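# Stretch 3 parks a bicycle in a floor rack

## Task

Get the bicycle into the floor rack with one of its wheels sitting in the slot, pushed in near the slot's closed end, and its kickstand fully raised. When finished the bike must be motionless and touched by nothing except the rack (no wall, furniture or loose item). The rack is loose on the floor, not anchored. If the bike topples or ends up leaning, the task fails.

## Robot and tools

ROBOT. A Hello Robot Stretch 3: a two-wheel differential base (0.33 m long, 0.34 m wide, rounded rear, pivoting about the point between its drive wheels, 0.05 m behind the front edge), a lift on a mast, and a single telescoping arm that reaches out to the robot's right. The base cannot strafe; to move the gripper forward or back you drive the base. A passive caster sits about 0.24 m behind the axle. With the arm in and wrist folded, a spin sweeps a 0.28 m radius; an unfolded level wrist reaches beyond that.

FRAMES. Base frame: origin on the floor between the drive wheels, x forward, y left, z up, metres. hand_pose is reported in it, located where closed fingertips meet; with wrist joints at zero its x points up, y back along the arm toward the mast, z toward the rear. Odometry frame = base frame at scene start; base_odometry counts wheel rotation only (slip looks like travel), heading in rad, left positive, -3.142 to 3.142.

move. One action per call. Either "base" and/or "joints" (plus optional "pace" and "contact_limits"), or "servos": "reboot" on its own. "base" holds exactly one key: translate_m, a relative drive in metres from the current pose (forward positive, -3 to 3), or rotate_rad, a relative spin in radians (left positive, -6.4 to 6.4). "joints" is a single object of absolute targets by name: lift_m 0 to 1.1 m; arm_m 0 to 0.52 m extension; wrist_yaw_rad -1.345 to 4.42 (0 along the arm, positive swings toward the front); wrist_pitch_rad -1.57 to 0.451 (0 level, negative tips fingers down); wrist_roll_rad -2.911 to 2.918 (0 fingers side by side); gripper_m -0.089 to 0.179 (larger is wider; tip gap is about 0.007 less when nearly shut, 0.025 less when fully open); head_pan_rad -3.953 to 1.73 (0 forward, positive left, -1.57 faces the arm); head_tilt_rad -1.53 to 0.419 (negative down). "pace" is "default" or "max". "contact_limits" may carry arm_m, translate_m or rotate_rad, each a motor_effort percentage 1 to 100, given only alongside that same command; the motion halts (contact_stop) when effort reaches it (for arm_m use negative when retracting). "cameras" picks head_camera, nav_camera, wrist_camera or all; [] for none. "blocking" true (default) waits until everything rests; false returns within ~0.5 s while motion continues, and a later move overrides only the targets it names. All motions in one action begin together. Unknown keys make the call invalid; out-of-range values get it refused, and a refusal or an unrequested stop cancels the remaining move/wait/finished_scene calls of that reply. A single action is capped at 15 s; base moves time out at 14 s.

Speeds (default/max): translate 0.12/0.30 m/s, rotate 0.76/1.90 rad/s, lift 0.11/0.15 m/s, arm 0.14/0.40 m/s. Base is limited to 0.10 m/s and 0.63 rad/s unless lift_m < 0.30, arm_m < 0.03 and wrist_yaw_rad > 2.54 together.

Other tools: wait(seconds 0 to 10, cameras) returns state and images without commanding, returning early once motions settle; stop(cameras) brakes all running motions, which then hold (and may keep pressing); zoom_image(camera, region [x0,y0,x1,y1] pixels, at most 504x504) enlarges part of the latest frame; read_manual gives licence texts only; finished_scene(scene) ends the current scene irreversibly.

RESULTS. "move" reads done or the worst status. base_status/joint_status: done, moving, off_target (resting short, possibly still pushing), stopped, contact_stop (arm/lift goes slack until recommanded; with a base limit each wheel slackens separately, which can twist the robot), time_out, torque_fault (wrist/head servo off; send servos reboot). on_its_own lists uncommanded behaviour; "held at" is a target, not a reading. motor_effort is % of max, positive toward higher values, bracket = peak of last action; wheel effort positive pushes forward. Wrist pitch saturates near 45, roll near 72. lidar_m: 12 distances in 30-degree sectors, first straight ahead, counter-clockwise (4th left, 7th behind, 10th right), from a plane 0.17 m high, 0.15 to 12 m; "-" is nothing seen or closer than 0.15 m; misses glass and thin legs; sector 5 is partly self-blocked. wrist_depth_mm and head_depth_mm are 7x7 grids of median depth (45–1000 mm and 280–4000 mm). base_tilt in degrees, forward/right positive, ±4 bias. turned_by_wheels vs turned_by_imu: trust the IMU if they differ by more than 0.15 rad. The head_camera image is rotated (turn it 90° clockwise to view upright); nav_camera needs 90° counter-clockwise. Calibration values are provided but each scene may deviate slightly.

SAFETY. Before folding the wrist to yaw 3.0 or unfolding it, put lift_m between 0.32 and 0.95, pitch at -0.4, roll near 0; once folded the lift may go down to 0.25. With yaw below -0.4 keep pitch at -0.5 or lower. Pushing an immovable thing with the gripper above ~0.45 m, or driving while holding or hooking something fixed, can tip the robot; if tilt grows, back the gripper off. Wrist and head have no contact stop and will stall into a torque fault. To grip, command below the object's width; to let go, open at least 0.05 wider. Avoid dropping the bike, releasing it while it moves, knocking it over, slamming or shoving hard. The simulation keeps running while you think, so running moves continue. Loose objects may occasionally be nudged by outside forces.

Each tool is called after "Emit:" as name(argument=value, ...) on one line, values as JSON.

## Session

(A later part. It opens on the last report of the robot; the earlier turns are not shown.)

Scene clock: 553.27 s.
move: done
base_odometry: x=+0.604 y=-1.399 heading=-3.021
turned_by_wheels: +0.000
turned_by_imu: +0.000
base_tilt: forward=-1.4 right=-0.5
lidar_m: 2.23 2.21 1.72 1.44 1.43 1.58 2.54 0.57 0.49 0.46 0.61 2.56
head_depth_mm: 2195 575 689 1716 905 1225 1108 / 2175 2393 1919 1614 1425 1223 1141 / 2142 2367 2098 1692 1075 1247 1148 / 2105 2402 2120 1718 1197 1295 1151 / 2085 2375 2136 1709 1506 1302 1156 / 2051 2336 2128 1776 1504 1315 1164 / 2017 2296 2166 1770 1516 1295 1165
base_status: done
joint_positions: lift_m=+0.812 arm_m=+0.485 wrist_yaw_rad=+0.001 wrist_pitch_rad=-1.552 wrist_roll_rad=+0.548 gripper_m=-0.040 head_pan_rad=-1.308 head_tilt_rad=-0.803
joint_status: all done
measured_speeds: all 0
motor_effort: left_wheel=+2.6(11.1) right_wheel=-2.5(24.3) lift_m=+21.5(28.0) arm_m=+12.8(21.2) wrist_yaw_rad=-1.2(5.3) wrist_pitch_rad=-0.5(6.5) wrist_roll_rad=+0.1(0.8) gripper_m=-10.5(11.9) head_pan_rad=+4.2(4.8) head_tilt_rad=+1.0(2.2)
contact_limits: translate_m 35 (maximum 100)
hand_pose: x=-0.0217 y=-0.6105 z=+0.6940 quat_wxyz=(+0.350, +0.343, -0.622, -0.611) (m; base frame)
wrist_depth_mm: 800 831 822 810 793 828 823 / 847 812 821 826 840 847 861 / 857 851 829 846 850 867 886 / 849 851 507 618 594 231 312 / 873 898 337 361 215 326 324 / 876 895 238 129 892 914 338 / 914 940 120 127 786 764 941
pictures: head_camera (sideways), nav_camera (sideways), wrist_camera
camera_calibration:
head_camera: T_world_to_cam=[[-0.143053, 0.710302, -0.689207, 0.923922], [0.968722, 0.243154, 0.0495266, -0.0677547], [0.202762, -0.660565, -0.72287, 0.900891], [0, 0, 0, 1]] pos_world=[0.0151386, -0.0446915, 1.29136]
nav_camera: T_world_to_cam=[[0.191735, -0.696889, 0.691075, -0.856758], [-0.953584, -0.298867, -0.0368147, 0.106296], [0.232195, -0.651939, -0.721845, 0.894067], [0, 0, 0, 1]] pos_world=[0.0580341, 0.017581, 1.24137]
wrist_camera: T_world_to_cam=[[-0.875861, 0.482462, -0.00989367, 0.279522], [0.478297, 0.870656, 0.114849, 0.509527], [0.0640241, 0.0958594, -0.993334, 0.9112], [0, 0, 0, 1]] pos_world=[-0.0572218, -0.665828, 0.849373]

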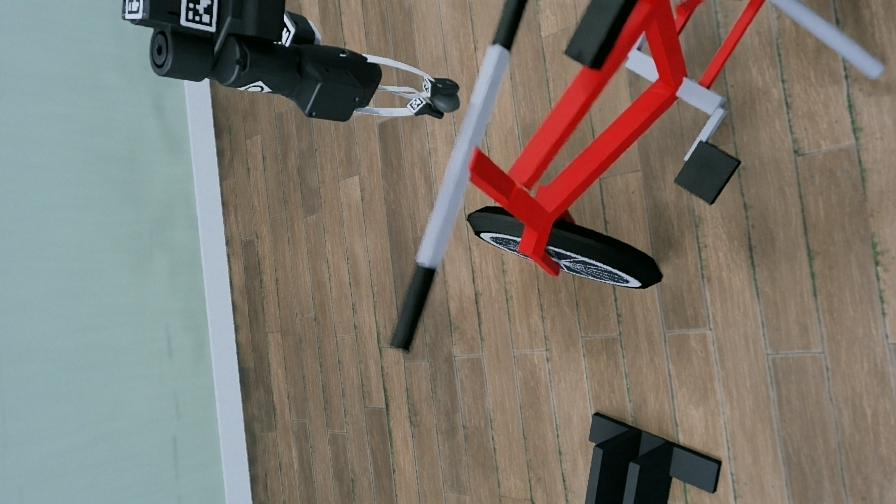

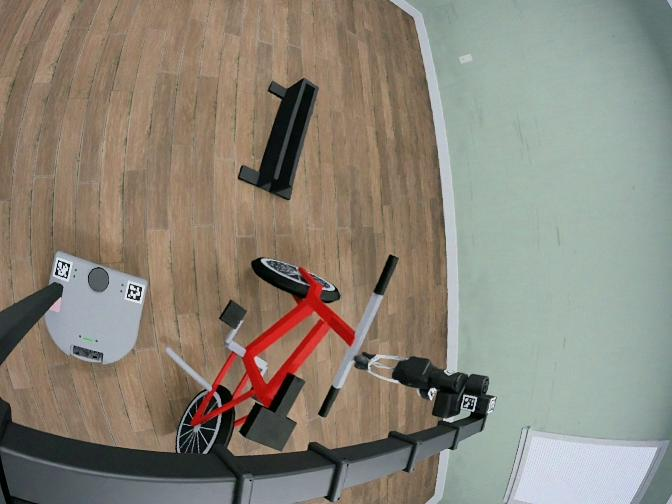

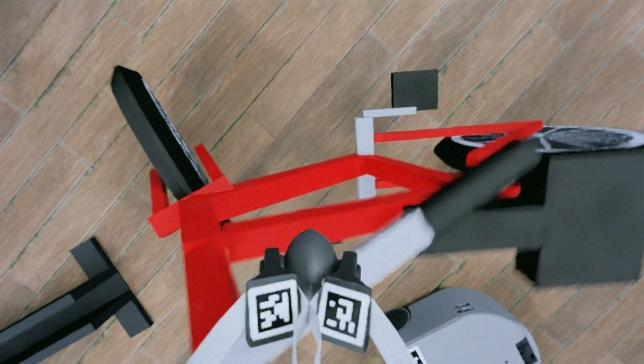

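Emit:
wait(seconds=1)

Emit:
zoom_image(camera="head_camera", region=[350, 0, 850, 500])

Scene clock: 556.03 s.
base_odometry: x=+0.604 y=-1.399 heading=-3.021
turned_by_wheels: +0.000
turned_by_imu: +0.000
base_tilt: forward=-1.3 right=-0.5
lidar_m: 2.22 2.21 1.73 1.44 1.44 1.59 2.54 0.53 0.47 0.48 0.63 2.55
head_depth_mm: 2180 577 690 1722 1451 788 1120 / 2153 2393 1906 1687 1099 1220 1154 / 2161 2406 2110 1739 1095 1257 1147 / 2099 2387 2113 1754 1195 1305 1156 / 2071 2367 2115 1723 1496 1301 1154 / 2064 2341 2134 1727 1499 1315 1163 / 2035 2307 2137 1788 1517 1288 1175
base_status: done
joint_positions: lift_m=+0.812 arm_m=+0.485 wrist_yaw_rad=+0.001 wrist_pitch_rad=-1.552 wrist_roll_rad=+0.548 gripper_m=-0.040 head_pan_rad=-1.308 head_tilt_rad=-0.803
joint_status: all done
measured_speeds: all 0
motor_effort: left_wheel=+2.7(11.1) right_wheel=-2.6(24.3) lift_m=+34.2(28.0) arm_m=-8.3(21.2) wrist_yaw_rad=-1.4(5.3) wrist_pitch_rad=-0.6(6.5) wrist_roll_rad=+0.3(0.8) gripper_m=-9.9(11.9) head_pan_rad=+4.3(4.8) head_tilt_rad=+1.4(2.2)
contact_limits: translate_m 35 (maximum 100)
hand_pose: x=-0.0217 y=-0.6105 z=+0.6941 quat_wxyz=(+0.350, +0.343, -0.622, -0.611) (m; base frame)
wrist_depth_mm: 818 824 812 841 814 839 820 / 840 821 827 840 828 857 855 / 829 863 868 880 858 823 869 / 866 876 568 638 850 547 663 / 863 454 884 699 425 352 506 / 920 827 329 129 244 334 346 / 928 952 121 126 766 365 958
wait: 1.00 s; at rest from the start
pictures: head_camera (sideways), nav_camera (sideways), wrist_camera
camera_calibration:
head_camera: T_world_to_cam=[[-0.143052, 0.710302, -0.689207, 0.923922], [0.968723, 0.243153, 0.0495266, -0.0677547], [0.202762, -0.660566, -0.72287, 0.900891], [0, 0, 0, 1]] pos_world=[0.0151386, -0.0446915, 1.29136]
nav_camera: T_world_to_cam=[[0.191735, -0.696889, 0.691075, -0.856758], [-0.953584, -0.298867, -0.0368147, 0.106296], [0.232195, -0.651939, -0.721845, 0.894067], [0, 0, 0, 1]] pos_world=[0.0580342, 0.0175809, 1.24137]
wrist_camera: T_world_to_cam=[[-0.875861, 0.482462, -0.00989384, 0.279522], [0.478297, 0.870656, 0.114848, 0.509518], [0.0640241, 0.095859, -0.993334, 0.911279], [0, 0, 0, 1]] pos_world=[-0.0572218, -0.665828, 0.849453]

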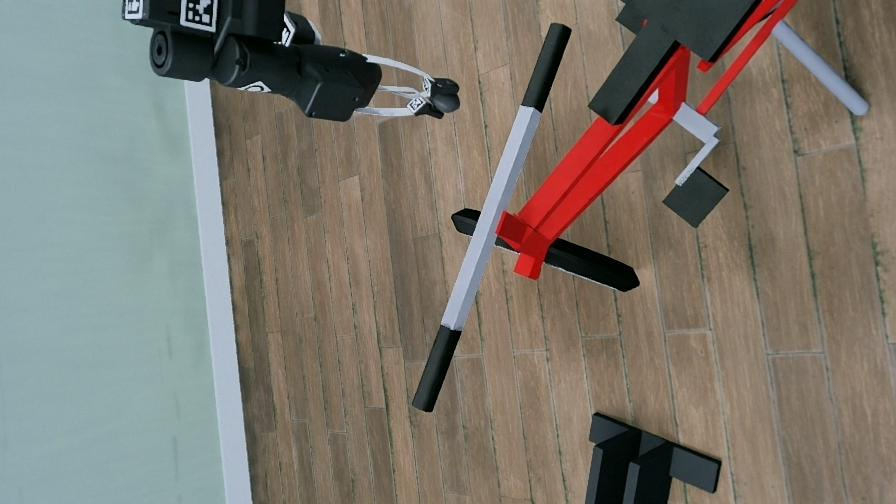

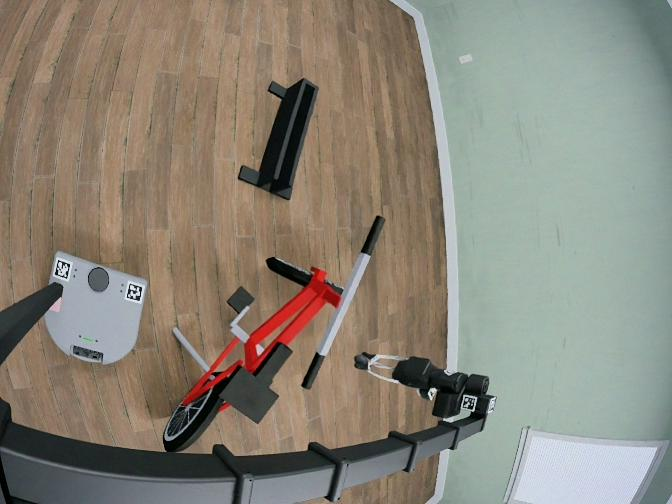

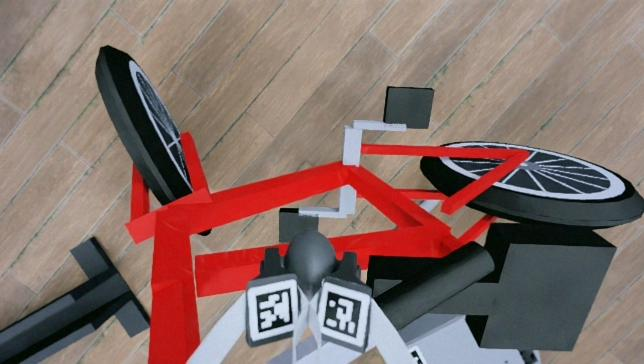

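Scaled by 1.008 from the camera's 896x504 image, which has a finer 1280x720 frame.

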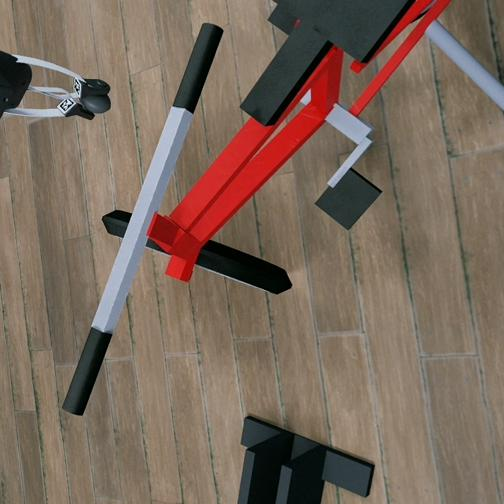

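Emit:
wait(seconds=1)

Scene clock: 558.60 s.
base_odometry: x=+0.604 y=-1.399 heading=-3.021
turned_by_wheels: +0.000
turned_by_imu: +0.000
base_tilt: forward=-1.3 right=-0.5
lidar_m: 2.22 2.21 1.73 1.44 1.43 1.59 2.54 0.53 0.47 0.48 0.63 2.56
head_depth_mm: 2185 575 690 1719 1443 788 1128 / 2154 2381 1907 1686 1099 1222 1150 / 2149 2379 2088 1747 1099 1252 1149 / 2099 2393 2114 1744 1186 1300 1154 / 2081 2385 2124 1728 1498 1302 1156 / 2050 2347 2127 1711 1506 1312 1162 / 2024 2294 2152 1781 1515 1290 1167
base_status: done
joint_positions: lift_m=+0.812 arm_m=+0.485 wrist_yaw_rad=+0.001 wrist_pitch_rad=-1.552 wrist_roll_rad=+0.548 gripper_m=-0.040 head_pan_rad=-1.308 head_tilt_rad=-0.803
joint_status: all done
measured_speeds: all 0
motor_effort: left_wheel=+2.2(11.1) right_wheel=-2.7(24.3) lift_m=+34.4(28.0) arm_m=-14.8(21.2) wrist_yaw_rad=-1.1(5.3) wrist_pitch_rad=-0.6(6.5) wrist_roll_rad=+0.3(0.8) gripper_m=-10.0(11.9) head_pan_rad=+4.0(4.8) head_tilt_rad=+1.0(2.2)
contact_limits: translate_m 35 (maximum 100)
hand_pose: x=-0.0217 y=-0.6105 z=+0.6941 quat_wxyz=(+0.350, +0.343, -0.622, -0.611) (m; base frame)
wrist_depth_mm: 802 820 845 803 847 838 834 / 830 834 845 856 873 848 863 / 857 848 876 844 855 859 865 / 871 829 564 645 868 552 688 / 896 466 883 699 420 347 509 / 883 830 326 129 241 337 346 / 929 917 120 126 769 370 965
wait: 1.00 s; at rest from the start
pictures: head_camera (sideways), nav_camera (sideways), wrist_camera
camera_calibration:
head_camera: T_world_to_cam=[[-0.143052, 0.710302, -0.689207, 0.923922], [0.968723, 0.243153, 0.0495266, -0.0677547], [0.202762, -0.660566, -0.72287, 0.900891], [0, 0, 0, 1]] pos_world=[0.0151386, -0.0446915, 1.29136]
nav_camera: T_world_to_cam=[[0.191735, -0.696889, 0.691075, -0.856758], [-0.953584, -0.298867, -0.0368147, 0.106296], [0.232195, -0.651939, -0.721845, 0.894067], [0, 0, 0, 1]] pos_world=[0.0580342, 0.0175809, 1.24137]
wrist_camera: T_world_to_cam=[[-0.875861, 0.482462, -0.00989373, 0.279509], [0.478297, 0.870656, 0.114849, 0.509493], [0.0640241, 0.0958593, -0.993334, 0.911277], [0, 0, 0, 1]] pos_world=[-0.0572218, -0.6658, 0.849453]

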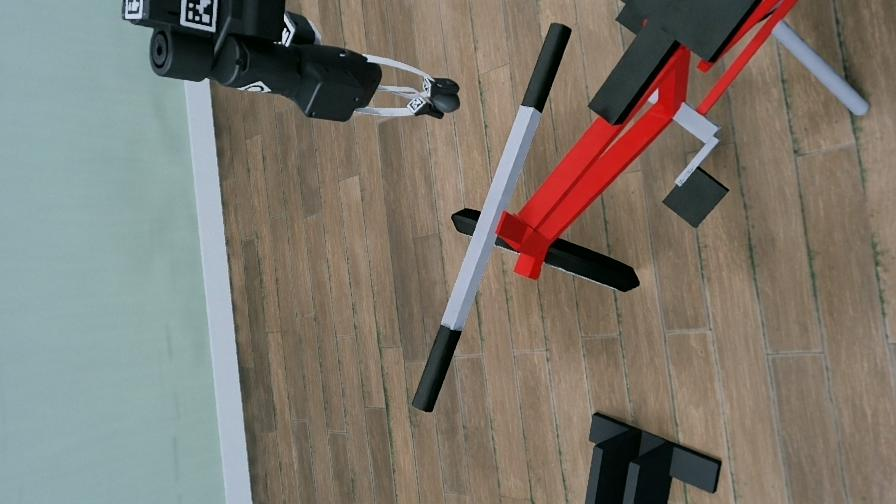

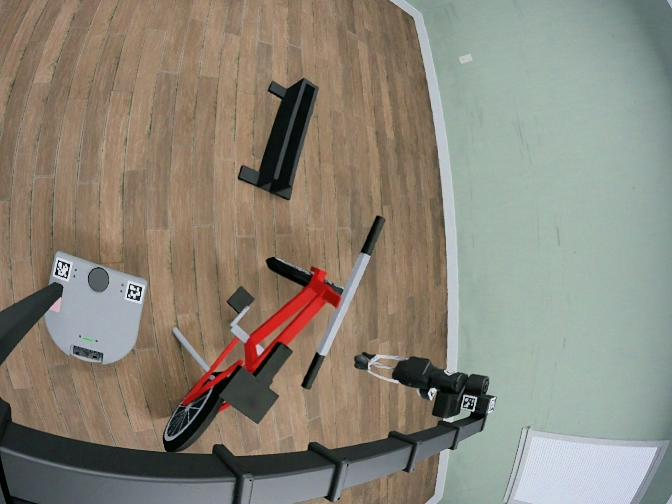

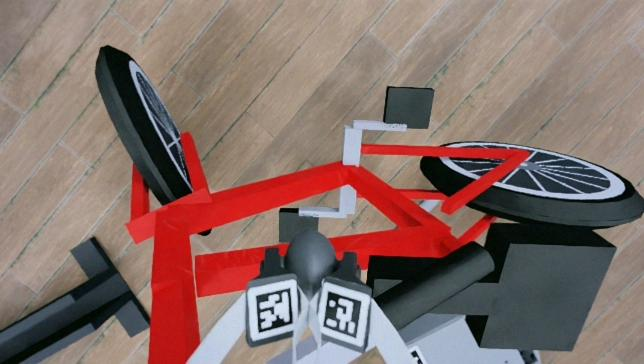

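Emit:
move(joints={"lift_m":0.93}, cameras=[])

Emit:
move(base={"translate_m":0.15}, joints={"arm_m":0.42,"wrist_roll_rad":0.0,"head_pan_rad":-1.45,"head_tilt_rad":-0.8})

Scene clock: 584.03 s.
move: done
base_odometry: x=+0.604 y=-1.399 heading=-3.021
turned_by_wheels: +0.000
turned_by_imu: +0.000
base_tilt: forward=-1.3 right=-0.5
lidar_m: 2.23 2.22 1.73 1.44 1.44 1.59 2.54 0.53 0.47 0.48 0.63 2.55
head_depth_mm: 500 546 2020 1732 1437 790 1122 / 2138 2354 2035 1741 1102 1219 1150 / 2137 2383 2101 1726 1087 1250 1154 / 2094 2401 2105 1741 1192 1300 1150 / 2081 2356 2130 1733 1494 1301 1159 / 2059 2329 2136 1723 1501 1313 1167 / 2033 2302 2145 1772 1506 1294 1169
base_status: not commanded
joint_positions: lift_m=+0.930 arm_m=+0.485 wrist_yaw_rad=+0.001 wrist_pitch_rad=-1.552 wrist_roll_rad=+0.548 gripper_m=-0.040 head_pan_rad=-1.308 head_tilt_rad=-0.803
joint_status: all done
measured_speeds: all 0
motor_effort: left_wheel=+1.9(2.9) right_wheel=-2.8(2.8) lift_m=+33.6(38.9) arm_m=-15.1(15.7) wrist_yaw_rad=-0.7(2.2) wrist_pitch_rad=-0.6(1.0) wrist_roll_rad=+0.3(0.8) gripper_m=-10.0(10.9) head_pan_rad=+3.8(4.6) head_tilt_rad=+1.0(2.1)
contact_limits: translate_m 35 (maximum 100)
hand_pose: x=-0.0217 y=-0.6105 z=+0.8121 quat_wxyz=(+0.350, +0.343, -0.622, -0.611) (m; base frame)
wrist_depth_mm: 943 955 940 959 927 967 961 / 980 942 946 957 951 957 983 / 962 - 992 975 980 972 - / 983 961 632 754 767 688 - / 983 - 467 504 456 451 - / - - 359 129 900 868 - / - - 121 128 904 938 -
pictures: none
No camera images: "cameras" was empty.

Scene clock: 586.63 s.
move: done
base_odometry: x=+0.455 y=-1.417 heading=-3.021
turned_by_wheels: +0.000
turned_by_imu: +0.000
base_tilt: forward=-1.3 right=-0.5
lidar_m: 2.08 2.08 1.79 1.49 1.49 1.65 2.64 0.58 0.52 0.49 2.26 2.51
head_depth_mm: 449 2398 2096 1717 912 1217 1124 / 458 497 2022 1727 1091 1244 1144 / 2092 582 1986 1712 1138 1270 1145 / 2078 2391 2124 1747 1410 1302 1153 / 2059 2347 2131 1711 1498 1306 1163 / 2018 2266 2140 1766 1505 1287 1163 / 1947 2205 2156 1770 1502 1269 1170
base_status: done
joint_positions: lift_m=+0.930 arm_m=+0.420 wrist_yaw_rad=+0.001 wrist_pitch_rad=-1.552 wrist_roll_rad=+0.005 gripper_m=-0.040 head_pan_rad=-1.442 head_tilt_rad=-0.803
joint_status: all done
measured_speeds: all 0
motor_effort: left_wheel=+2.1(8.0) right_wheel=+1.1(5.5) lift_m=+33.0(34.3) arm_m=-13.5(21.8) wrist_yaw_rad=-0.8(2.8) wrist_pitch_rad=-0.6(0.9) wrist_roll_rad=-1.8(2.6) gripper_m=-10.5(11.0) head_pan_rad=-2.9(5.5) head_tilt_rad=+1.3(2.6)
hand_pose: x=-0.0217 y=-0.5456 z=+0.8121 quat_wxyz=(+0.504, +0.495, -0.505, -0.496) (m; base frame)
wrist_depth_mm: 906 929 932 974 970 946 965 / 964 956 985 949 947 979 - / 963 979 991 520 - - 993 / 982 269 982 368 525 - - / 995 - - 314 464 462 - / - - - 129 - 475 - / - - 121 128 - - -
pictures: head_camera (sideways), nav_camera (sideways), wrist_camera
camera_calibration:
head_camera: T_world_to_cam=[[-0.0469907, 0.723039, -0.689207, 0.923336], [0.992506, 0.111713, 0.0495266, -0.0678998], [0.112803, -0.681715, -0.72287, 0.90144], [0, 0, 0, 1]] pos_world=[0.00909412, -0.0454979, 1.29136]
nav_camera: T_world_to_cam=[[0.0970273, -0.716241, 0.691074, -0.85618], [-0.984937, -0.168948, -0.0368147, 0.106487], [0.143124, -0.677093, -0.721845, 0.89461], [0, 0, 0, 1]] pos_world=[0.0599157, 0.0104937, 1.24137]
wrist_camera: T_world_to_cam=[[-0.999202, -0.0399506, -0.000454832, -0.0459929], [-0.0397458, 0.992792, 0.113063, 0.496298], [-0.00406539, 0.112991, -0.993588, 1.03035], [0, 0, 0, 1]] pos_world=[-0.0220416, -0.610979, 0.967607]

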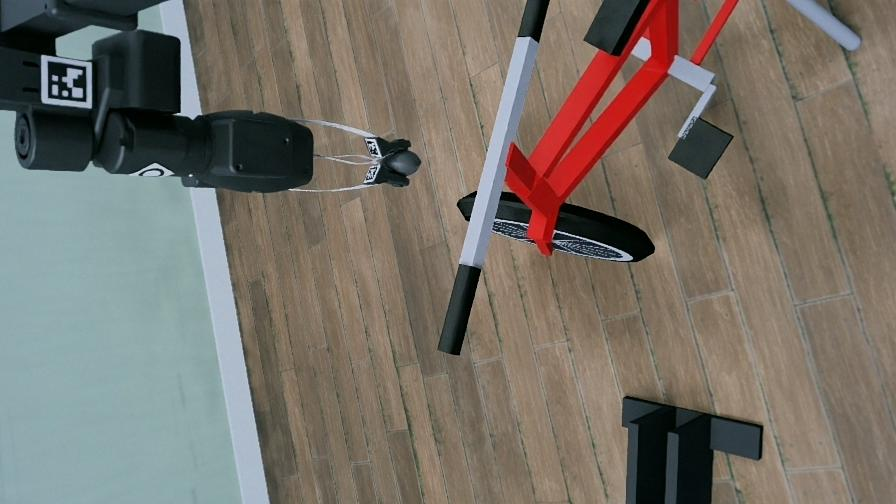

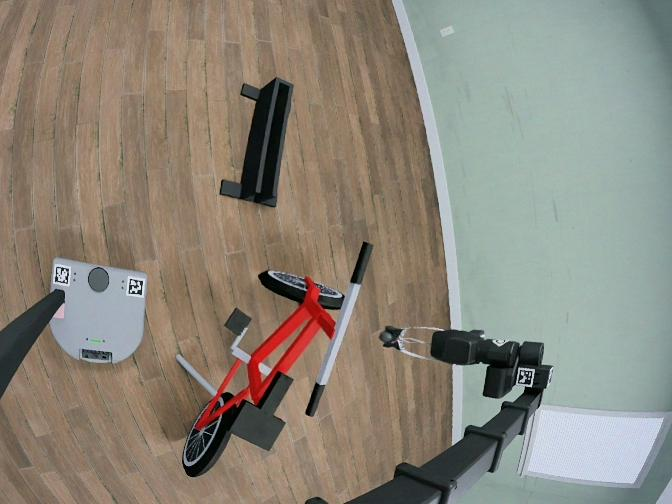

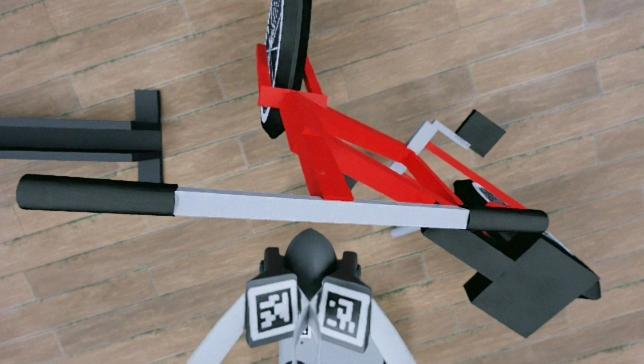

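Emit:
move(base={"translate_m":0.16}, joints={"arm_m":0.43,"wrist_roll_rad":1.5,"gripper_m":0.12,"head_pan_rad":-1.3,"head_tilt_rad":-0.75})

Scene clock: 612.67 s.
move: done
base_odometry: x=+0.297 y=-1.437 heading=-3.021
turned_by_wheels: +0.000
turned_by_imu: +0.001
base_tilt: forward=-1.3 right=-0.5
lidar_m: 1.93 1.92 1.85 1.55 1.54 1.71 2.72 0.66 0.55 0.60 2.21 2.36
head_depth_mm: 1965 482 557 1766 1027 1300 1161 / 2038 2257 2065 1782 1436 1268 1163 / 2009 2269 2254 1823 1537 1317 1164 / 1966 2247 2259 1840 1547 1326 1175 / 1959 2217 2273 1838 1547 1243 1176 / 1952 2172 2294 1860 1567 1270 1180 / 1923 2150 2301 1883 1562 1286 1184
base_status: done
joint_positions: lift_m=+0.930 arm_m=+0.430 wrist_yaw_rad=+0.001 wrist_pitch_rad=-1.552 wrist_roll_rad=+1.495 gripper_m=+0.120 head_pan_rad=-1.308 head_tilt_rad=-0.754
joint_status: all done
measured_speeds: all 0
motor_effort: left_wheel=+2.1(6.7) right_wheel=+1.1(5.6) lift_m=+30.7(34.1) arm_m=+12.0(20.7) wrist_yaw_rad=-1.7(2.6) wrist_pitch_rad=-0.7(1.0) wrist_roll_rad=+1.6(2.3) gripper_m=+0.2(80.7) head_pan_rad=+3.7(7.1) head_tilt_rad=+2.0(2.9)
hand_pose: x=-0.0216 y=-0.5554 z=+0.8121 quat_wxyz=(+0.028, +0.027, -0.713, -0.700) (m; base frame)
wrist_depth_mm: 933 923 937 341 947 953 990 / 926 944 986 423 956 - 950 / 944 987 982 993 - 851 856 / 981 - 989 - 986 835 849 / - - - - - - - / - 121 - - - - - / 108 - - - - 117 -
pictures: head_camera (sideways), nav_camera (sideways), wrist_camera
camera_calibration:
head_camera: T_world_to_cam=[[-0.133991, 0.677127, -0.723564, 0.96864], [0.968139, 0.245312, 0.050287, -0.0687442], [0.21155, -0.693773, -0.688423, 0.856036], [0, 0, 0, 1]] pos_world=[0.0152485, -0.0451345, 1.29365]
nav_camera: T_world_to_cam=[[0.182652, -0.663636, 0.725414, -0.901454], [-0.95319, -0.300365, -0.0347818, 0.103649], [0.240972, -0.685105, -0.687433, 0.849257], [0, 0, 0, 1]] pos_world=[0.0588023, 0.0147257, 1.24134]
wrist_camera: T_world_to_cam=[[-0.12029, 0.992546, -0.0195806, 0.561607], [0.984284, 0.121811, 0.127854, 0.0323488], [0.129286, -0.00389321, -0.9916, 0.967801], [0, 0, 0, 1]] pos_world=[-0.089408, -0.557593, 0.966532]

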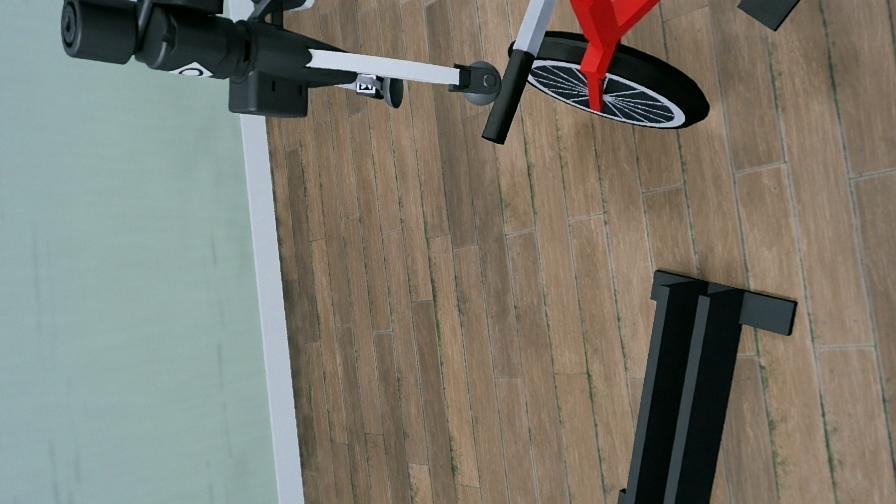

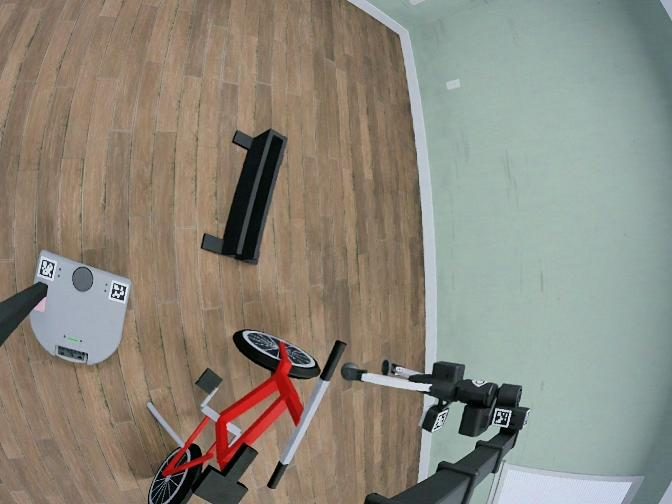

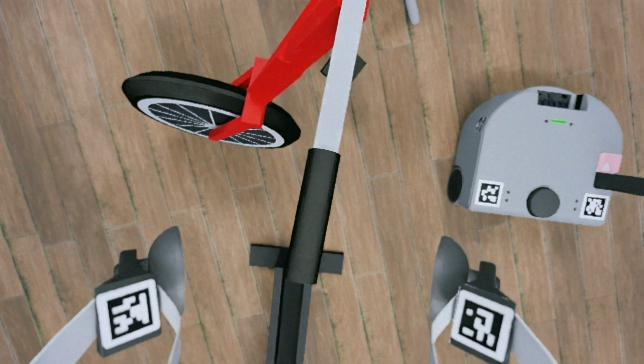

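Emit:
move(joints={"lift_m":0.778}, cameras=[])

Emit:
move(joints={"gripper_m":0.05})

Scene clock: 622.03 s.
move: done
base_odometry: x=+0.297 y=-1.437 heading=-3.021
turned_by_wheels: +0.000
turned_by_imu: +0.000
base_tilt: forward=-1.3 right=-0.5
lidar_m: 1.93 1.93 1.86 1.54 1.54 1.71 2.72 0.66 0.55 0.60 2.20 2.35
head_depth_mm: 2059 2342 569 1673 1024 1292 1157 / 2033 2328 2164 664 1302 1274 1163 / 1996 2283 2234 1823 1535 1325 1168 / 1983 2253 2271 1840 1551 1331 1175 / 1962 2200 2295 1854 1550 1251 1177 / 1930 2160 2314 1848 1562 1262 1177 / 1919 2144 2297 1861 1571 1290 1183
base_status: not commanded
joint_positions: lift_m=+0.778 arm_m=+0.430 wrist_yaw_rad=+0.001 wrist_pitch_rad=-1.552 wrist_roll_rad=+1.495 gripper_m=+0.120 head_pan_rad=-1.308 head_tilt_rad=-0.754
joint_status: all done
measured_speeds: all 0
motor_effort: left_wheel=+2.0(2.6) right_wheel=+1.0(1.4) lift_m=+19.1(27.8) arm_m=+2.0(6.5) wrist_yaw_rad=-0.8(2.7) wrist_pitch_rad=-0.4(0.9) wrist_roll_rad=+1.6(2.1) gripper_m=+0.9(1.3) head_pan_rad=+4.3(4.5) head_tilt_rad=+2.1(2.6)
hand_pose: x=-0.0216 y=-0.5554 z=+0.6601 quat_wxyz=(+0.028, +0.027, -0.713, -0.700) (m; base frame)
wrist_depth_mm: 793 798 769 119 778 797 809 / 786 453 409 115 795 800 788 / 825 809 507 - 836 714 671 / 844 819 844 109 842 684 666 / 845 847 844 108 880 879 701 / 874 121 874 106 879 881 887 / 108 123 872 106 886 117 906
pictures: none
No camera images: "cameras" was empty.

Scene clock: 623.27 s.
move: done
base_odometry: x=+0.297 y=-1.437 heading=-3.021
turned_by_wheels: +0.000
turned_by_imu: +0.000
base_tilt: forward=-1.3 right=-0.4
lidar_m: 1.93 1.92 1.85 1.55 1.54 1.70 2.72 0.66 0.55 0.60 2.21 2.35
head_depth_mm: 2068 2320 570 1691 1028 1288 1150 / 2005 2320 2155 683 1309 1271 1169 / 2007 2283 2272 1836 1535 1322 1171 / 1990 2227 2260 1837 1548 1329 1171 / 1955 2211 2299 1847 1542 1244 1176 / 1930 2195 2295 1873 1561 1265 1183 / 1918 2166 2315 1862 1564 1296 1180
base_status: not commanded
joint_positions: lift_m=+0.778 arm_m=+0.430 wrist_yaw_rad=+0.001 wrist_pitch_rad=-1.552 wrist_roll_rad=+1.495 gripper_m=+0.050 head_pan_rad=-1.308 head_tilt_rad=-0.754
joint_status: all done
measured_speeds: all 0
motor_effort: left_wheel=+2.3(2.6) right_wheel=+1.0(1.4) lift_m=+20.0(20.7) arm_m=+0.0(2.7) wrist_yaw_rad=-2.1(2.4) wrist_pitch_rad=-0.6(0.8) wrist_roll_rad=+1.3(1.8) gripper_m=+0.7(80.0) head_pan_rad=+3.6(4.4) head_tilt_rad=+1.8(2.6)
hand_pose: x=-0.0216 y=-0.5554 z=+0.6601 quat_wxyz=(+0.028, +0.027, -0.713, -0.700) (m; base frame)
wrist_depth_mm: 786 790 782 119 802 803 821 / 784 450 405 116 796 820 811 / 823 835 511 - 840 721 666 / 858 831 844 108 863 684 687 / 850 846 844 108 866 868 689 / 869 857 131 105 148 888 904 / 882 915 121 105 125 886 912
pictures: head_camera (sideways), nav_camera (sideways), wrist_camera
camera_calibration:
head_camera: T_world_to_cam=[[-0.134011, 0.67712, -0.723567, 0.968645], [0.968131, 0.245343, 0.050287, -0.0687442], [0.211572, -0.693769, -0.688419, 0.856032], [0, 0, 0, 1]] pos_world=[0.01525, -0.0451343, 1.29365]
nav_camera: T_world_to_cam=[[0.182672, -0.663627, 0.725418, -0.901458], [-0.95318, -0.300395, -0.0347816, 0.103649], [0.240994, -0.6851, -0.68743, 0.849252], [0, 0, 0, 1]] pos_world=[0.0588019, 0.0147271, 1.24134]
wrist_camera: T_world_to_cam=[[-0.120235, 0.992552, -0.0195806, 0.558636], [0.984291, 0.121757, 0.127855, 0.0517531], [0.129287, -0.00390026, -0.9916, 0.817065], [0, 0, 0, 1]] pos_world=[-0.0894082, -0.55759, 0.814522]

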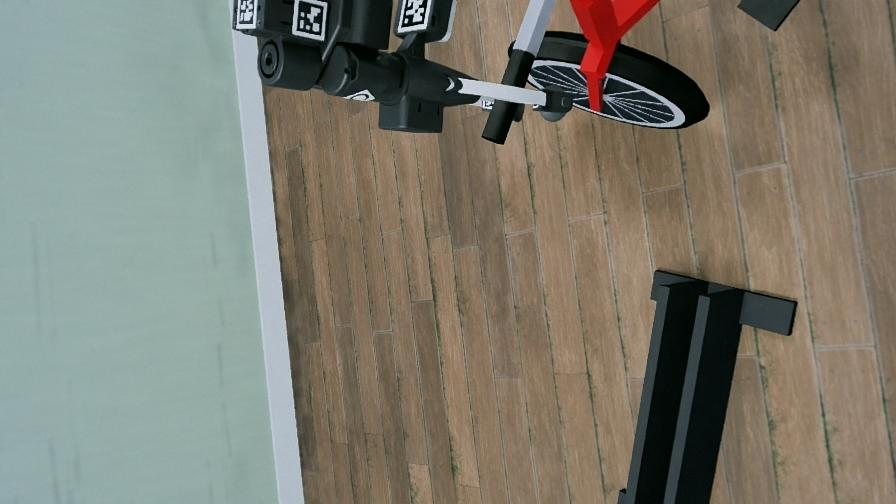

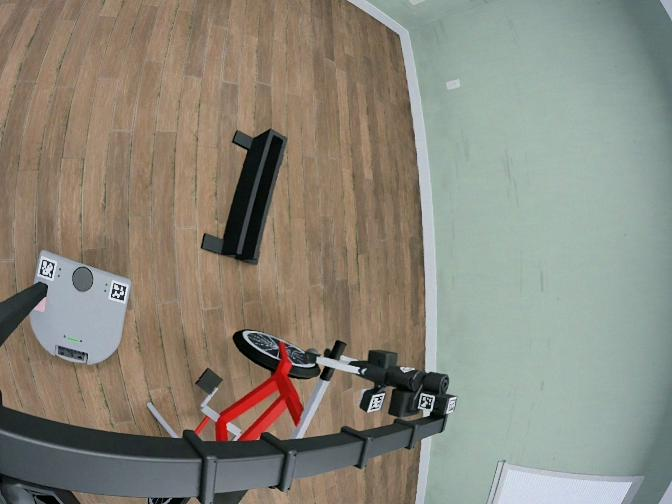

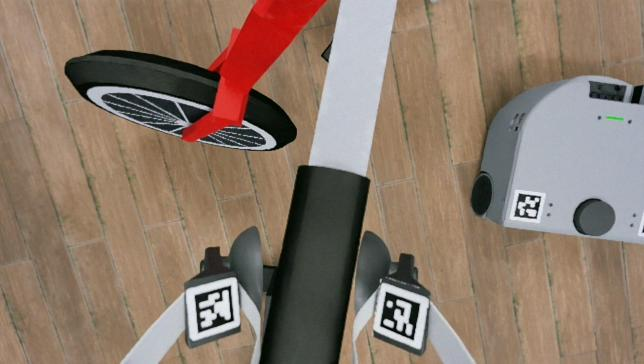

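Emit:
move(base={"translate_m":-0.01}, joints={"arm_m":0.375,"wrist_roll_rad":1.2,"lift_m":0.765})

Scene clock: 628.33 s.
move: done
base_odometry: x=+0.306 y=-1.435 heading=-3.021
turned_by_wheels: +0.000
turned_by_imu: +0.000
base_tilt: forward=-1.3 right=-0.4
lidar_m: 1.95 1.93 1.85 1.54 1.53 1.70 2.71 0.65 0.53 0.59 2.21 2.36
head_depth_mm: 2076 2337 539 597 1007 1287 1141 / 2038 2321 2226 611 1013 1270 1163 / 2008 2292 2226 1839 1542 1322 1168 / 1979 2239 2272 1827 1546 1323 1177 / 1961 2208 2275 1847 1555 1252 1176 / 1929 2196 2288 1867 1566 1271 1179 / 1901 2152 2291 1872 1560 1306 1184
base_status: done
joint_positions: lift_m=+0.765 arm_m=+0.375 wrist_yaw_rad=+0.001 wrist_pitch_rad=-1.528 wrist_roll_rad=+1.206 gripper_m=+0.050 head_pan_rad=-1.308 head_tilt_rad=-0.754
joint_status: all done
measured_speeds: all 0
motor_effort: left_wheel=+0.2(5.4) right_wheel=-5.6(7.1) lift_m=+23.3(25.1) arm_m=-15.7(21.0) wrist_yaw_rad=-1.2(2.5) wrist_pitch_rad=-5.1(5.2) wrist_roll_rad=-2.0(2.8) gripper_m=-1.1(2.5) head_pan_rad=+3.6(4.6) head_tilt_rad=+1.5(2.6)
hand_pose: x=-0.0216 y=-0.5065 z=+0.6466 quat_wxyz=(+0.132, +0.126, -0.710, -0.681) (m; base frame)
wrist_depth_mm: 768 445 445 231 114 774 784 / 793 545 404 112 787 785 778 / 816 790 849 - 802 811 823 / 809 825 820 109 835 698 670 / 849 849 844 107 845 662 667 / 858 862 126 106 148 690 688 / 890 119 119 107 124 895 878
pictures: head_camera (sideways), nav_camera (sideways), wrist_camera
camera_calibration:
head_camera: T_world_to_cam=[[-0.134037, 0.677031, -0.723646, 0.968747], [0.968113, 0.245415, 0.0502887, -0.0687462], [0.211641, -0.69383, -0.688337, 0.855924], [0, 0, 0, 1]] pos_world=[0.0152534, -0.0451345, 1.29365]
nav_camera: T_world_to_cam=[[0.182696, -0.663534, 0.725496, -0.90156], [-0.953159, -0.300465, -0.0347767, 0.103642], [0.241062, -0.685159, -0.687347, 0.849145], [0, 0, 0, 1]] pos_world=[0.0588027, 0.0147241, 1.24134]
wrist_camera: T_world_to_cam=[[-0.398209, 0.916425, -0.0399314, 0.478482], [0.909413, 0.400108, 0.113495, 0.196216], [0.119987, 0.00888066, -0.992736, 0.810969], [0, 0, 0, 1]] pos_world=[-0.0852104, -0.524202, 0.801915]

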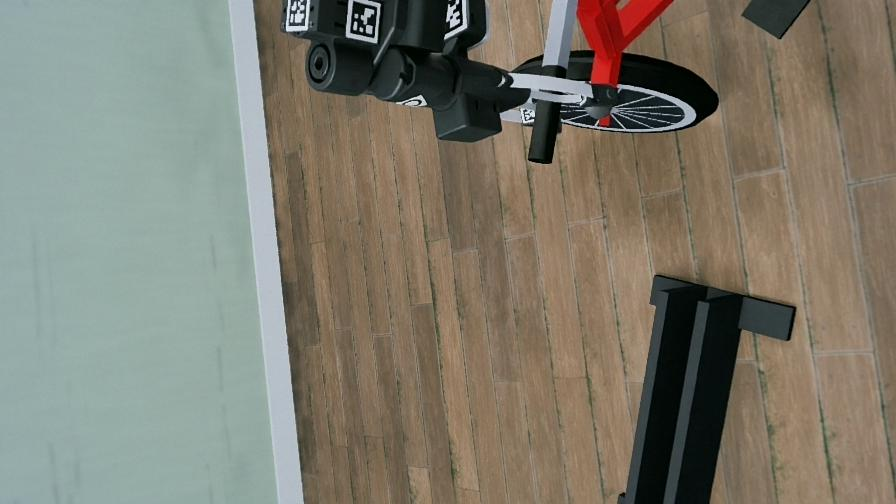

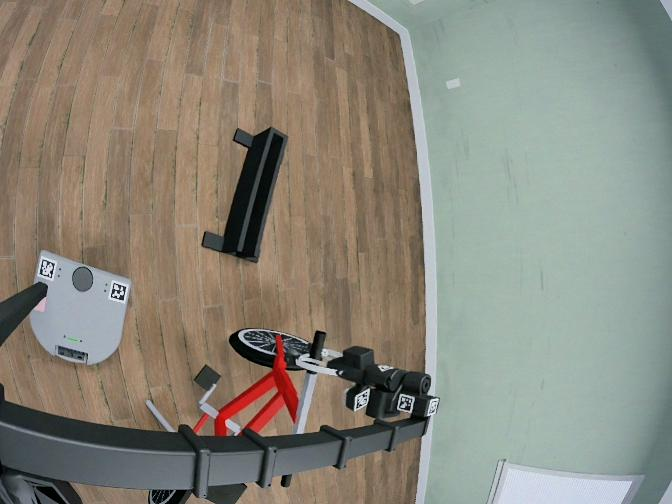

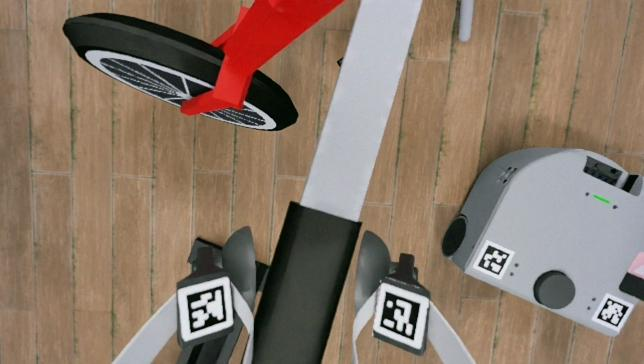

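Works. Continue.

Emit:
move(base={"translate_m":-0.03}, joints={"arm_m":0.325,"wrist_roll_rad":0.95,"lift_m":0.755})

Emit:
move(base={"translate_m":-0.04}, joints={"arm_m":0.285,"wrist_roll_rad":0.65,"lift_m":0.745})

Scene clock: 633.30 s.
move: done
base_odometry: x=+0.336 y=-1.432 heading=-3.021
turned_by_wheels: +0.000
turned_by_imu: +0.000
base_tilt: forward=-1.3 right=-0.4
lidar_m: 1.97 1.96 1.83 1.53 1.53 1.70 2.70 0.62 0.51 0.58 2.22 2.39
head_depth_mm: 2057 2341 2222 515 893 1287 1136 / 2028 2313 2235 572 642 1252 1164 / 1999 2285 2246 1835 1504 1329 1161 / 2000 2266 2280 1846 1545 1338 1169 / 1943 2211 2276 1845 1553 1271 1173 / 1952 2192 2290 1869 1555 1267 1183 / 1918 2167 2315 1862 1571 1287 1191
base_status: done
joint_positions: lift_m=+0.755 arm_m=+0.325 wrist_yaw_rad=+0.001 wrist_pitch_rad=-1.532 wrist_roll_rad=+0.955 gripper_m=+0.050 head_pan_rad=-1.308 head_tilt_rad=-0.754
joint_status: all done
measured_speeds: all 0
motor_effort: left_wheel=+0.7(4.6) right_wheel=-3.8(10.7) lift_m=+21.8(33.2) arm_m=-15.7(20.1) wrist_yaw_rad=-1.5(2.1) wrist_pitch_rad=-4.3(5.2) wrist_roll_rad=-1.9(3.0) gripper_m=-1.0(2.1) head_pan_rad=+3.9(4.5) head_tilt_rad=+2.1(2.3)
hand_pose: x=-0.0216 y=-0.4556 z=+0.6367 quat_wxyz=(+0.219, +0.210, -0.686, -0.661) (m; base frame)
wrist_depth_mm: 757 420 275 188 761 772 752 / 802 784 454 113 777 782 772 / 787 814 816 - 791 789 813 / 827 820 827 116 817 795 805 / 844 841 841 116 818 669 807 / 863 832 125 115 148 670 681 / 842 120 122 883 125 674 829
pictures: head_camera (sideways), nav_camera (sideways), wrist_camera
camera_calibration:
head_camera: T_world_to_cam=[[-0.134071, 0.67695, -0.723715, 0.968838], [0.968092, 0.245496, 0.0502901, -0.068748], [0.211713, -0.693881, -0.688264, 0.855828], [0, 0, 0, 1]] pos_world=[0.0152571, -0.0451346, 1.29366]
nav_camera: T_world_to_cam=[[0.182729, -0.663449, 0.725566, -0.901651], [-0.953134, -0.300544, -0.0347724, 0.103636], [0.241134, -0.685207, -0.687274, 0.849049], [0, 0, 0, 1]] pos_world=[0.0588031, 0.0147223, 1.24134]
wrist_camera: T_world_to_cam=[[-0.612895, 0.789536, -0.0315094, 0.363594], [0.783322, 0.612341, 0.106984, 0.27511], [0.103762, 0.0408879, -0.993761, 0.815542], [0, 0, 0, 1]] pos_world=[-0.0772764, -0.488877, 0.792479]

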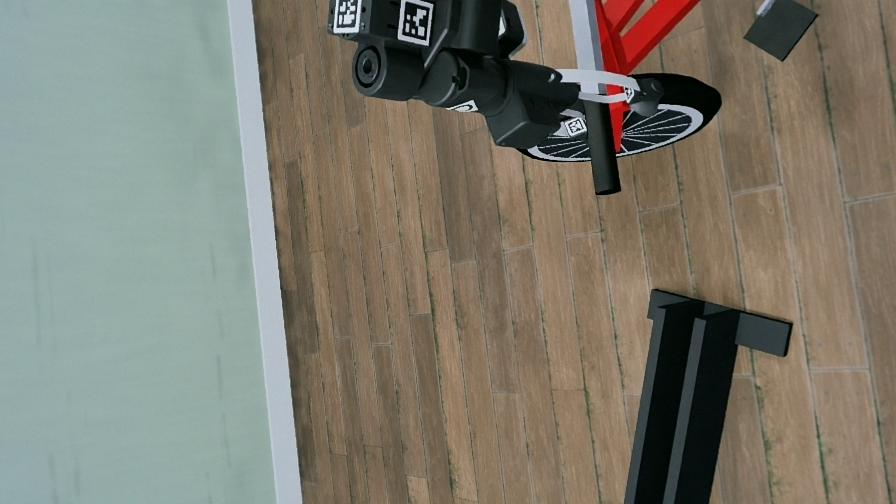

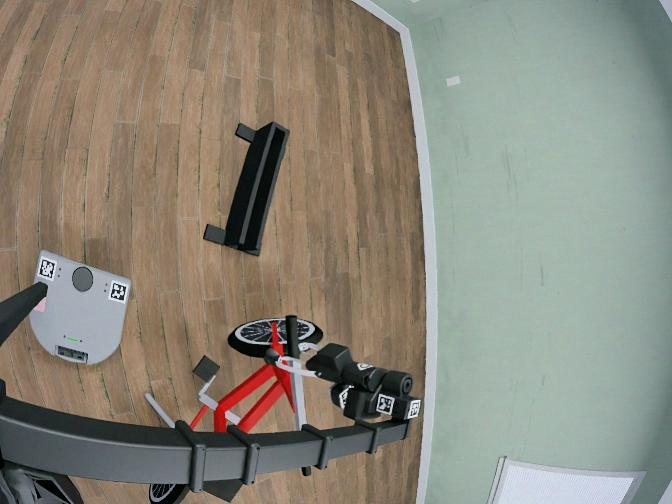

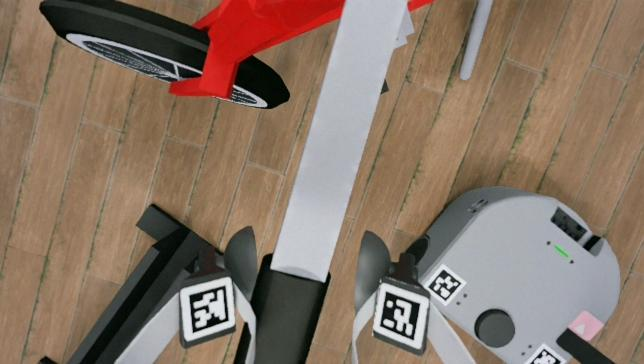

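Scene clock: 634.73 s.
move: done
base_odometry: x=+0.376 y=-1.427 heading=-3.021
turned_by_wheels: +0.000
turned_by_imu: +0.000
base_tilt: forward=-1.3 right=-0.4
lidar_m: 2.01 2.00 1.83 1.52 1.51 1.68 2.68 0.59 0.48 0.49 2.23 2.44
head_depth_mm: 2075 2378 2205 488 716 1247 1118 / 2054 2314 2233 1728 553 1251 1160 / 2039 2315 2255 1828 1228 1271 1165 / 1998 2265 2269 1848 1549 1329 1172 / 1978 2215 2297 1847 1542 1297 1171 / 1961 2211 2302 1864 1553 1270 1181 / 1929 2187 2323 1881 1559 1300 1184
base_status: done
joint_positions: lift_m=+0.745 arm_m=+0.285 wrist_yaw_rad=+0.001 wrist_pitch_rad=-1.548 wrist_roll_rad=+0.652 gripper_m=+0.050 head_pan_rad=-1.308 head_tilt_rad=-0.754
joint_status: all done
measured_speeds: all 0
motor_effort: left_wheel=+2.1(4.3) right_wheel=-11.2(11.2) lift_m=+25.1(25.1) arm_m=-14.5(23.0) wrist_yaw_rad=-0.9(2.6) wrist_pitch_rad=-1.4(4.5) wrist_roll_rad=-0.9(2.8) gripper_m=-1.8(2.7) head_pan_rad=+4.1(4.5) head_tilt_rad=+1.6(2.1)
hand_pose: x=-0.0217 y=-0.4114 z=+0.6270 quat_wxyz=(+0.317, +0.310, -0.640, -0.627) (m; base frame)
wrist_depth_mm: 751 456 302 108 745 781 760 / 770 787 775 111 776 793 793 / 790 787 821 625 767 788 808 / 793 801 800 794 825 802 809 / 669 826 152 151 744 828 821 / 833 825 127 - 148 667 824 / 861 867 126 833 124 683 841
pictures: head_camera (sideways), nav_camera (sideways), wrist_camera
camera_calibration:
head_camera: T_world_to_cam=[[-0.134069, 0.676937, -0.723728, 0.968854], [0.968092, 0.245499, 0.0502904, -0.0687484], [0.211718, -0.693892, -0.688251, 0.855811], [0, 0, 0, 1]] pos_world=[0.0152572, -0.0451347, 1.29366]
nav_camera: T_world_to_cam=[[0.182727, -0.663436, 0.725578, -0.901667], [-0.953133, -0.300546, -0.0347717, 0.103635], [0.241138, -0.685219, -0.687261, 0.849032], [0, 0, 0, 1]] pos_world=[0.0588034, 0.0147214, 1.24134]
wrist_camera: T_world_to_cam=[[-0.820917, 0.570885, -0.0136067, 0.222697], [0.566035, 0.816632, 0.112767, 0.324836], [0.0754888, 0.0848708, -0.993528, 0.821377], [0, 0, 0, 1]] pos_world=[-0.0630571, -0.462116, 0.78246]

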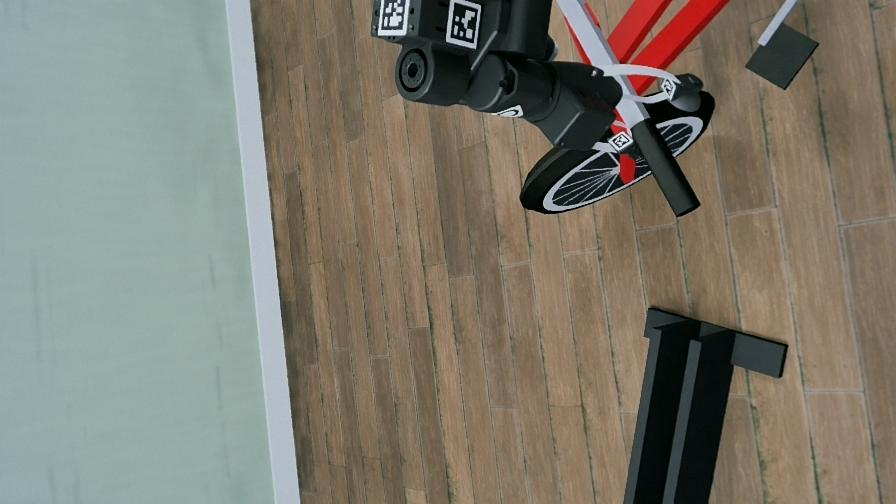

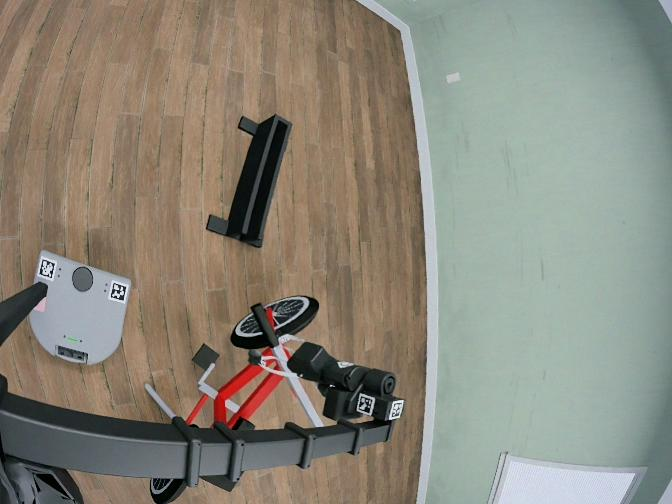

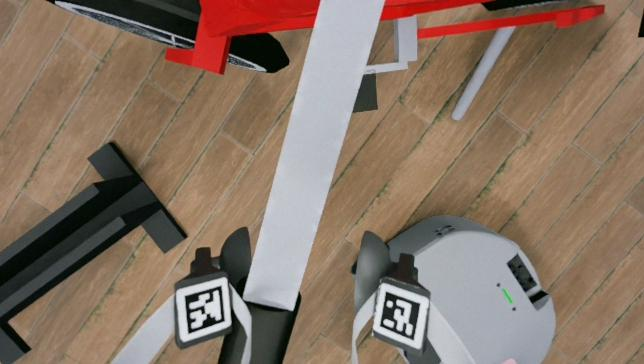

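Emit:
move(base={"translate_m":-0.05}, joints={"arm_m":0.26,"wrist_roll_rad":0.4,"lift_m":0.74,"head_pan_rad":-1.5})

Scene clock: 639.00 s.
move: done
base_odometry: x=+0.426 y=-1.421 heading=-3.021
turned_by_wheels: +0.000
turned_by_imu: +0.000
base_tilt: forward=-1.3 right=-0.5
lidar_m: 2.05 2.05 1.80 1.50 1.49 1.66 2.65 0.57 0.44 0.45 2.25 2.50
head_depth_mm: 2311 2612 2233 491 397 354 1098 / 2215 2554 2225 486 725 1252 1128 / 2161 2466 2259 502 535 985 1166 / 2091 2403 2267 1835 1536 1296 1171 / 2040 2293 2269 1866 1515 1339 1177 / 1968 2220 2303 1870 1555 1323 1175 / 1917 2136 2302 1876 1571 1242 1182
base_status: done
joint_positions: lift_m=+0.740 arm_m=+0.260 wrist_yaw_rad=-0.001 wrist_pitch_rad=-1.555 wrist_roll_rad=+0.403 gripper_m=+0.050 head_pan_rad=-1.492 head_tilt_rad=-0.754
joint_status: all done
measured_speeds: all 0
motor_effort: left_wheel=-1.4(4.0) right_wheel=-2.3(15.5) lift_m=+31.6(38.0) arm_m=-6.4(24.0) wrist_yaw_rad=+0.8(3.0) wrist_pitch_rad=-0.3(5.6) wrist_roll_rad=-1.0(3.5) gripper_m=-0.7(3.5) head_pan_rad=-3.2(7.0) head_tilt_rad=+2.2(2.3)
hand_pose: x=-0.0216 y=-0.3848 z=+0.6221 quat_wxyz=(+0.393, +0.386, -0.594, -0.586) (m; base frame)
wrist_depth_mm: 743 744 371 192 105 289 240 / 747 745 764 762 108 770 360 / 695 782 767 803 115 793 799 / 807 774 815 787 802 834 815 / 807 832 805 127 743 810 811 / 820 826 143 132 133 866 858 / 845 838 842 139 123 870 887
pictures: head_camera (sideways), nav_camera (sideways), wrist_camera
camera_calibration:
head_camera: T_world_to_cam=[[-0.00810776, 0.690033, -0.723733, 0.968092], [0.996652, 0.064457, 0.0502905, -0.0689227], [0.0813517, -0.720902, -0.688246, 0.8566], [0, 0, 0, 1]] pos_world=[0.00685516, -0.0460482, 1.29366]
nav_camera: T_world_to_cam=[[0.0584142, -0.685651, 0.725583, -0.900915], [-0.992005, -0.121311, -0.0347714, 0.103872], [0.111862, -0.717751, -0.687256, 0.849814], [0, 0, 0, 1]] pos_world=[0.0606062, 0.00484209, 1.24134]
wrist_camera: T_world_to_cam=[[-0.935737, 0.352638, -0.0065189, 0.116588], [0.349537, 0.92966, 0.116435, 0.340156], [0.0471199, 0.106674, -0.993177, 0.821881], [0, 0, 0, 1]] pos_world=[-0.0485284, -0.445016, 0.777427]

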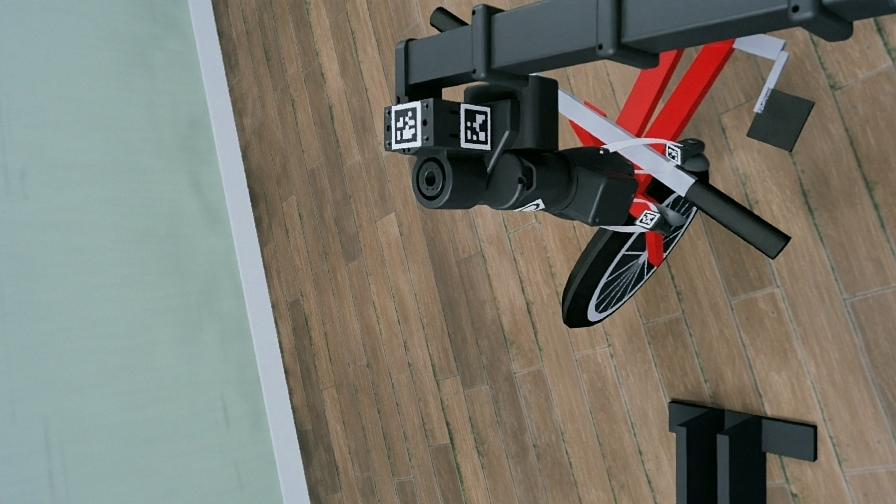

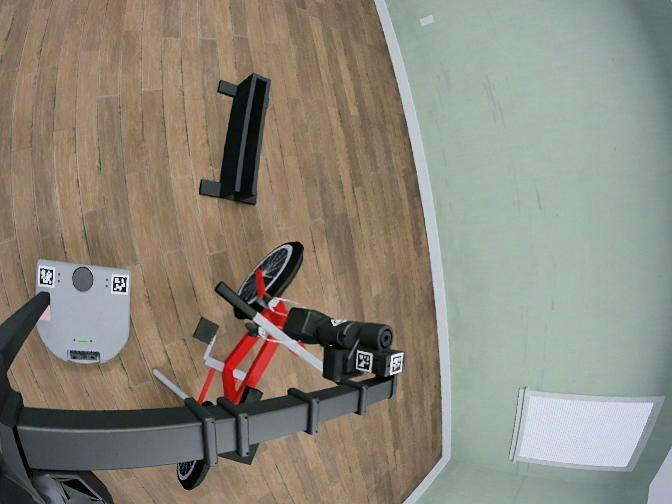

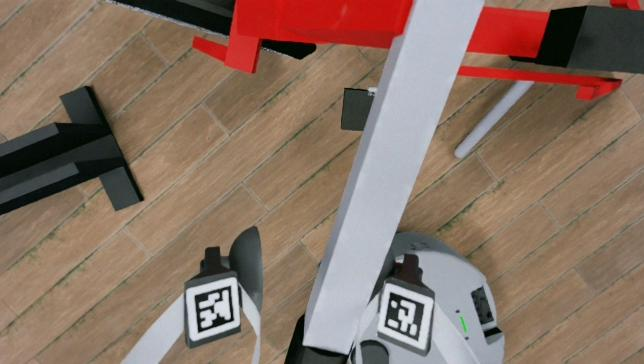

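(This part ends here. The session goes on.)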